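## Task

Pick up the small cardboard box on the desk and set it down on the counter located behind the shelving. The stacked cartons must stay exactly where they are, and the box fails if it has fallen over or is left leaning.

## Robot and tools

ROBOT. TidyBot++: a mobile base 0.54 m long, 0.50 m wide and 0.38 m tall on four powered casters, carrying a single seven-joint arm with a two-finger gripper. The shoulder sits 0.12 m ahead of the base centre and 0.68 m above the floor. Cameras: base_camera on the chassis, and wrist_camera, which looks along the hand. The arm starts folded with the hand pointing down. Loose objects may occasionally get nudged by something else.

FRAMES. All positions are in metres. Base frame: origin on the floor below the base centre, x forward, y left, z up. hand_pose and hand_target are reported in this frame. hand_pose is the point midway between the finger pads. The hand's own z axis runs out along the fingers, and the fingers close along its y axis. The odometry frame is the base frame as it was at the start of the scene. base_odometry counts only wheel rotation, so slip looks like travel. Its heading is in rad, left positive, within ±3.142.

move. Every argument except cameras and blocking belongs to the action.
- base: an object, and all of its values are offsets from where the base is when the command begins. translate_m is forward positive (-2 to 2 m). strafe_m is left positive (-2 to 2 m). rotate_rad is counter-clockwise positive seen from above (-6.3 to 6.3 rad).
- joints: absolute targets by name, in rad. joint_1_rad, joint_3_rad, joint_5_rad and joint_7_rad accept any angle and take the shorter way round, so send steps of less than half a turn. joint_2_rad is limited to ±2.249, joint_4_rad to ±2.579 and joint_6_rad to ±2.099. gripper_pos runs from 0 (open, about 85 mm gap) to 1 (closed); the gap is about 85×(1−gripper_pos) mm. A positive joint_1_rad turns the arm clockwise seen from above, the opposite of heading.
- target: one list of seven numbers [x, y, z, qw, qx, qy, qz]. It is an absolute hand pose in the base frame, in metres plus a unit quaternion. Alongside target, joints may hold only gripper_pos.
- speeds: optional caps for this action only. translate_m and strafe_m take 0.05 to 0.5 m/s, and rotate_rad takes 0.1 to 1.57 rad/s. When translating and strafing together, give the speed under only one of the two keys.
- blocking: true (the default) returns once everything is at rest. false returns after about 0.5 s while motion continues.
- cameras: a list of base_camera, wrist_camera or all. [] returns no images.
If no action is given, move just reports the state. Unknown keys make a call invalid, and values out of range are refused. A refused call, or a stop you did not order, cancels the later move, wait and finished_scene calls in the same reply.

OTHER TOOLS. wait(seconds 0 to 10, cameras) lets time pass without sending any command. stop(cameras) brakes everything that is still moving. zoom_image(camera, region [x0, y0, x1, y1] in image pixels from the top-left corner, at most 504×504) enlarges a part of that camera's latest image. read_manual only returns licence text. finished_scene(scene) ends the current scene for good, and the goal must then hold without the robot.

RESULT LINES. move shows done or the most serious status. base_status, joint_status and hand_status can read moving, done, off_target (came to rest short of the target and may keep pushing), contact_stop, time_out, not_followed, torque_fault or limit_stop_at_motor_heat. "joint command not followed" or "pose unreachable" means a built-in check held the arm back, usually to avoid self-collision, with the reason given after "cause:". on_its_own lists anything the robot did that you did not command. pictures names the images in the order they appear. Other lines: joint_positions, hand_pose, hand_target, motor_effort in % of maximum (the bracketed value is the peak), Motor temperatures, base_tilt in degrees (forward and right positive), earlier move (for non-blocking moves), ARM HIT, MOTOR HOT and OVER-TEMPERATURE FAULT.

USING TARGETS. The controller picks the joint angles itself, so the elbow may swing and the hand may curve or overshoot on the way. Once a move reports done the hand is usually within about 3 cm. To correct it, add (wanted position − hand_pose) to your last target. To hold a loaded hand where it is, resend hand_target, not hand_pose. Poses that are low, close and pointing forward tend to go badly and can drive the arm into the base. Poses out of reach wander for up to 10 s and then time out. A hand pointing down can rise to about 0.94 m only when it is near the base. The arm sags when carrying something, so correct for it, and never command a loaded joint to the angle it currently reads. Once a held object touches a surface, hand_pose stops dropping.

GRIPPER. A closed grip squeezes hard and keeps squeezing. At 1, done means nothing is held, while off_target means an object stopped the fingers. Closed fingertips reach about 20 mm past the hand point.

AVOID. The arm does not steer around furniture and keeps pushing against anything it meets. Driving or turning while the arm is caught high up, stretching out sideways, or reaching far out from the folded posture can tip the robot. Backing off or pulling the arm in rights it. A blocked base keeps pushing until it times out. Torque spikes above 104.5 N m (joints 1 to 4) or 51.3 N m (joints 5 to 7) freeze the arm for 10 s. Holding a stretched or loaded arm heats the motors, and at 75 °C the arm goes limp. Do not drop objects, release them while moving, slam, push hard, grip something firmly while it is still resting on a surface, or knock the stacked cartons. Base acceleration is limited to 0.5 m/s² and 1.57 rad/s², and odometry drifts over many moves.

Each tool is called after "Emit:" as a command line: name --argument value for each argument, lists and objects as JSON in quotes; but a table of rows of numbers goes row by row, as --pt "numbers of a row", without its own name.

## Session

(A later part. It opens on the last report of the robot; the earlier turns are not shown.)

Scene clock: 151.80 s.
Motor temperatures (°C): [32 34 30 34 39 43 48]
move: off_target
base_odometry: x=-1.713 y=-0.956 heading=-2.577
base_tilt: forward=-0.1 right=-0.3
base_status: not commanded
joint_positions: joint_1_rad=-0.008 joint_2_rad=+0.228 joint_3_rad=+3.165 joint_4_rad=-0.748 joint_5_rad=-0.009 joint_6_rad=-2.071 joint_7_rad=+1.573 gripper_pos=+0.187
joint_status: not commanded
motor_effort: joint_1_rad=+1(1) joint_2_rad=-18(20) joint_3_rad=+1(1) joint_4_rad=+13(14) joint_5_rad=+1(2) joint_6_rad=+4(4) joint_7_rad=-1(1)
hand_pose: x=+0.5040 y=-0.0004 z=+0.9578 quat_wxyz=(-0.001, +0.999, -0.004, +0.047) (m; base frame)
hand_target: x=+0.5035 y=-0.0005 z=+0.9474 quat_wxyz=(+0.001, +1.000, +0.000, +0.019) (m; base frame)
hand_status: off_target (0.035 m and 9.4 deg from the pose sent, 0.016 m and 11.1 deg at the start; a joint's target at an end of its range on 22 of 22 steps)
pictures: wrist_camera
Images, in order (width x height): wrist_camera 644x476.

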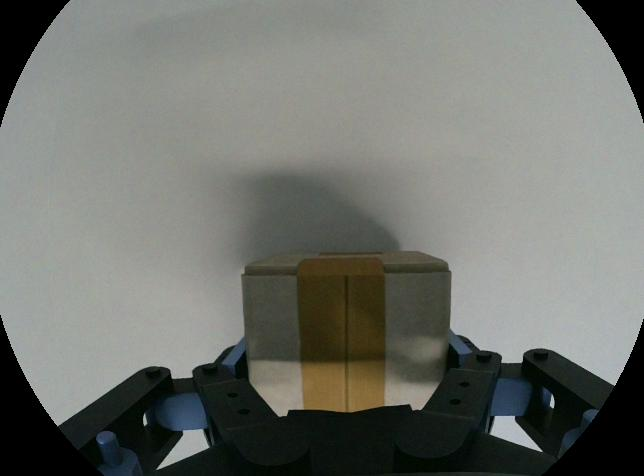

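Emit:
move --target '[0.48,0,0.937,0,1,0,0]' --cameras '["wrist_camera"]'

Scene clock: 155.97 s.
Motor temperatures (°C): [32 34 30 34 39 43 48]
move: off_target
base_odometry: x=-1.713 y=-0.956 heading=-2.577
base_tilt: forward=-0.1 right=-0.3
base_status: not commanded
joint_positions: joint_1_rad=-0.008 joint_2_rad=+0.192 joint_3_rad=+3.165 joint_4_rad=-0.799 joint_5_rad=-0.009 joint_6_rad=-2.071 joint_7_rad=+1.573 gripper_pos=+0.187
joint_status: not commanded
motor_effort: joint_1_rad=+1(1) joint_2_rad=-17(21) joint_3_rad=+1(1) joint_4_rad=+9(13) joint_5_rad=+2(2) joint_6_rad=-1(4) joint_7_rad=+0(1)
hand_pose: x=+0.4873 y=-0.0005 z=+0.9569 quat_wxyz=(-0.001, +0.999, -0.004, +0.040) (m; base frame)
hand_target: x=+0.4800 y=+0.0000 z=+0.9370 quat_wxyz=(+0.000, +1.000, +0.000, +0.000) (m; base frame)
hand_status: off_target (0.021 m and 4.6 deg from the pose sent, 0.032 m and 5.4 deg at the start)
pictures: wrist_camera
Images, in order (width x height): wrist_camera 644x476.

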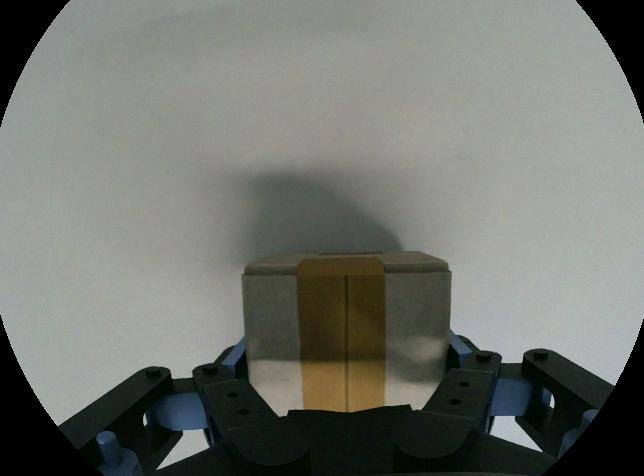

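Emit:
move --target '[0.48,0,0.946,0,1,0,0]' --cameras '[]'

Emit:
move --joints '{"gripper_pos":0.1}' --cameras '["wrist_camera"]'

Emit:
move --joints '{"gripper_pos":0.0}' --cameras '["wrist_camera"]'

Scene clock: 160.93 s.
Motor temperatures (°C): [32 34 30 34 39 43 48]
move: done
base_odometry: x=-1.713 y=-0.956 heading=-2.577
base_tilt: forward=-0.1 right=-0.3
base_status: not commanded
joint_positions: joint_1_rad=-0.008 joint_2_rad=+0.198 joint_3_rad=+3.166 joint_4_rad=-0.791 joint_5_rad=-0.009 joint_6_rad=-2.078 joint_7_rad=+1.573 gripper_pos=+0.187
joint_status: not commanded
motor_effort: joint_1_rad=+1(1) joint_2_rad=-18(19) joint_3_rad=+1(1) joint_4_rad=+12(12) joint_5_rad=+1(2) joint_6_rad=+3(3) joint_7_rad=+0(1)
hand_pose: x=+0.4878 y=-0.0005 z=+0.9567 quat_wxyz=(-0.001, +0.999, -0.004, +0.037) (m; base frame)
hand_target: x=+0.4860 y=-0.0001 z=+0.9461 quat_wxyz=(+0.000, +1.000, +0.000, +0.010) (m; base frame)
hand_status: done (0.013 m and 4.3 deg from the pose sent, 0.013 m and 4.6 deg at the start; a joint's target at an end of its range on 14 of 14 steps)
pictures: none
No camera images: "cameras" was empty.

Scene clock: 161.93 s.
Motor temperatures (°C): [32 34 30 34 39 43 48]
move: done
base_odometry: x=-1.713 y=-0.956 heading=-2.577
base_tilt: forward=-0.1 right=-0.3
base_status: not commanded
joint_positions: joint_1_rad=-0.008 joint_2_rad=+0.217 joint_3_rad=+3.166 joint_4_rad=-0.791 joint_5_rad=-0.009 joint_6_rad=-2.078 joint_7_rad=+1.573 gripper_pos=+0.100
joint_status: all done
motor_effort: joint_1_rad=+1(1) joint_2_rad=-22(25) joint_3_rad=+1(1) joint_4_rad=+14(15) joint_5_rad=+0(1) joint_6_rad=+1(3) joint_7_rad=+0(1)
hand_pose: x=+0.4929 y=-0.0005 z=+0.9498 quat_wxyz=(-0.001, +1.000, -0.004, +0.028) (m; base frame)
hand_target: x=+0.4860 y=-0.0001 z=+0.9461 quat_wxyz=(+0.000, +1.000, +0.000, +0.010) (m; base frame)
hand_status: not commanded
pictures: wrist_camera
Images, in order (width x height): wrist_camera 644x476.

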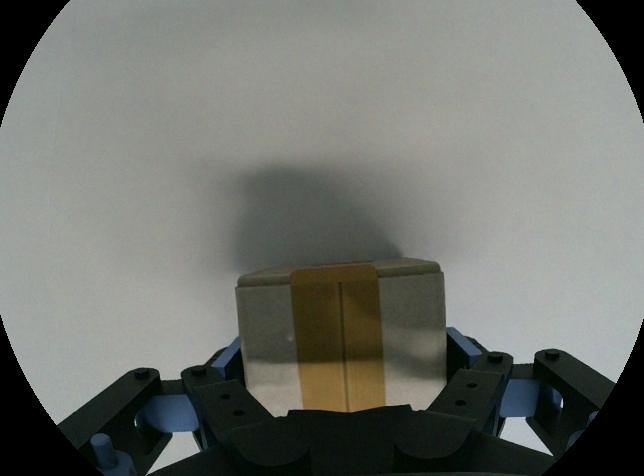

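Scene clock: 162.47 s.
Motor temperatures (°C): [32 34 30 34 39 43 48]
move: done
base_odometry: x=-1.713 y=-0.956 heading=-2.577
base_tilt: forward=-0.1 right=-0.3
base_status: not commanded
joint_positions: joint_1_rad=-0.008 joint_2_rad=+0.217 joint_3_rad=+3.166 joint_4_rad=-0.791 joint_5_rad=-0.009 joint_6_rad=-2.078 joint_7_rad=+1.573 gripper_pos=+0.000
joint_status: all done
motor_effort: joint_1_rad=+1(1) joint_2_rad=-23(24) joint_3_rad=+1(1) joint_4_rad=+14(15) joint_5_rad=+0(1) joint_6_rad=+1(2) joint_7_rad=+0(1)
hand_pose: x=+0.4929 y=-0.0005 z=+0.9498 quat_wxyz=(-0.001, +1.000, -0.004, +0.028) (m; base frame)
hand_target: x=+0.4860 y=-0.0001 z=+0.9461 quat_wxyz=(+0.000, +1.000, +0.000, +0.010) (m; base frame)
hand_status: not commanded
pictures: wrist_camera
Images, in order (width x height): wrist_camera 644x476.

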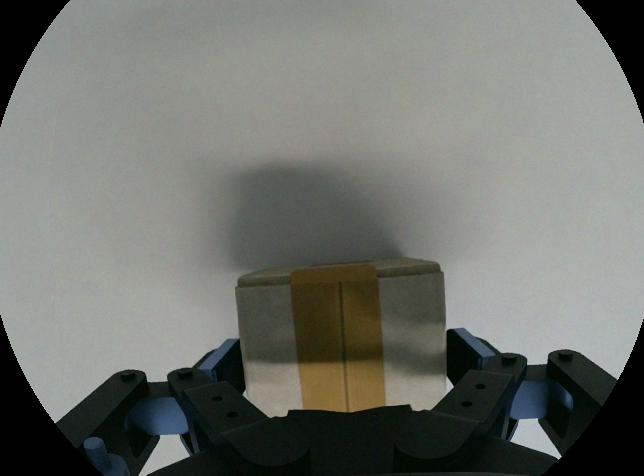

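Emit:
move --target '[0.486,0.006,0.949,0,0.9999,0.015,0.01]' --cameras '["wrist_camera"]'

Scene clock: 169.93 s.
Motor temperatures (°C): [32 34 30 34 39 43 48]
move: done
base_odometry: x=-1.713 y=-0.956 heading=-2.577
base_tilt: forward=-0.1 right=-0.3
base_status: not commanded
joint_positions: joint_1_rad=-0.019 joint_2_rad=+0.218 joint_3_rad=+3.166 joint_4_rad=-0.783 joint_5_rad=-0.009 joint_6_rad=-2.078 joint_7_rad=+1.573 gripper_pos=+0.000
joint_status: not commanded
motor_effort: joint_1_rad=+1(2) joint_2_rad=-22(24) joint_3_rad=+1(1) joint_4_rad=+14(15) joint_5_rad=+1(1) joint_6_rad=+1(2) joint_7_rad=-1(1)
hand_pose: x=+0.4943 y=+0.0035 z=+0.9514 quat_wxyz=(-0.001, +1.000, +0.001, +0.031) (m; base frame)
hand_target: x=+0.4897 y=+0.0060 z=+0.9491 quat_wxyz=(+0.000, +1.000, +0.015, +0.016) (m; base frame)
hand_status: done (0.009 m and 2.9 deg from the pose sent, 0.009 m and 3.0 deg at the start; a joint's target at an end of its range on 8 of 8 steps)
pictures: wrist_camera
Images, in order (width x height): wrist_camera 644x476.

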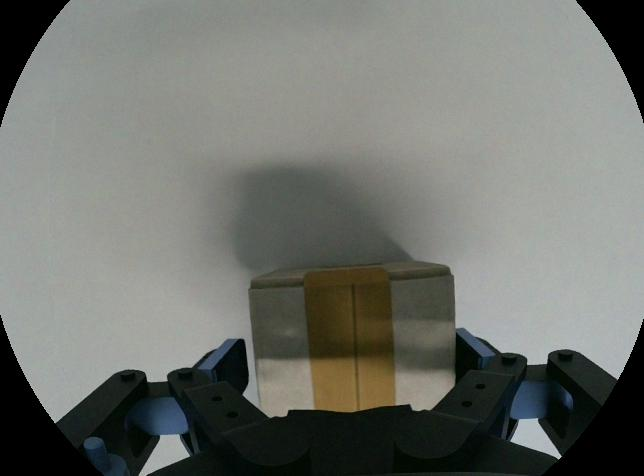

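Emit:
move --base '{"translate_m":-0.35}' --speeds '{"translate_m":0.15}' --cameras '[]'

Emit:
move --joints '{"joint_2_rad":-0.6,"joint_4_rad":-2.0,"joint_6_rad":-0.5}' --cameras '["wrist_camera"]'

Scene clock: 177.63 s.
Motor temperatures (°C): [32 34 30 34 39 43 48]
move: done
base_odometry: x=-1.417 y=-0.769 heading=-2.577
base_tilt: forward=-0.1 right=-0.3
base_status: done
joint_positions: joint_1_rad=-0.021 joint_2_rad=+0.223 joint_3_rad=+3.166 joint_4_rad=-0.783 joint_5_rad=-0.009 joint_6_rad=-2.078 joint_7_rad=+1.573 gripper_pos=+0.000
joint_status: not commanded
motor_effort: joint_1_rad=+1(2) joint_2_rad=-23(27) joint_3_rad=+1(1) joint_4_rad=+14(16) joint_5_rad=+0(1) joint_6_rad=+1(2) joint_7_rad=+0(1)
hand_pose: x=+0.4957 y=+0.0042 z=+0.9493 quat_wxyz=(-0.001, +1.000, +0.002, +0.028) (m; base frame)
hand_target: x=+0.4897 y=+0.0060 z=+0.9491 quat_wxyz=(+0.000, +1.000, +0.015, +0.016) (m; base frame)
hand_status: not commanded
pictures: none
No camera images: "cameras" was empty.

Scene clock: 180.57 s.
Motor temperatures (°C): [32 34 30 34 39 43 48]
move: done
base_odometry: x=-1.417 y=-0.769 heading=-2.577
base_tilt: forward=-0.1 right=-0.3
base_status: not commanded
joint_positions: joint_1_rad=-0.021 joint_2_rad=-0.589 joint_3_rad=+3.166 joint_4_rad=-1.974 joint_5_rad=-0.009 joint_6_rad=-0.565 joint_7_rad=+1.573 gripper_pos=+0.000
joint_status: all done
motor_effort: joint_1_rad=+1(1) joint_2_rad=-1(25) joint_3_rad=+1(1) joint_4_rad=+21(24) joint_5_rad=+0(1) joint_6_rad=+8(9) joint_7_rad=-1(1)
hand_pose: x=+0.4836 y=-0.0008 z=+0.9746 quat_wxyz=(-0.009, +0.828, -0.005, +0.561) (m; base frame)
hand_target: x=+0.4862 y=-0.0009 z=+0.9820 quat_wxyz=(-0.006, +0.813, +0.005, +0.582) (m; base frame)
hand_status: not commanded
pictures: wrist_camera
Images, in order (width x height): wrist_camera 644x476.

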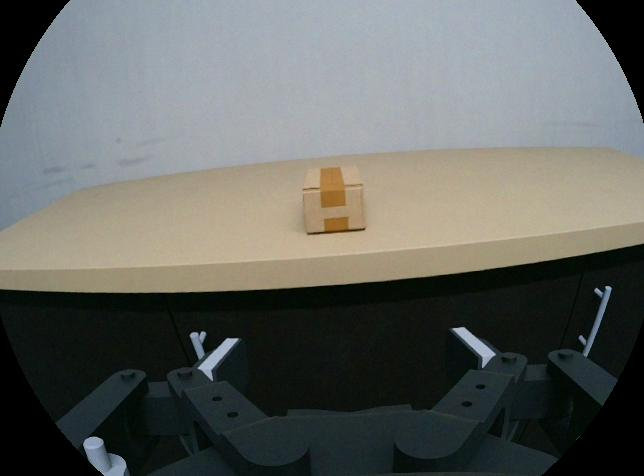

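Emit:
finished_scene --scene 3

The scene is finished: the task was done.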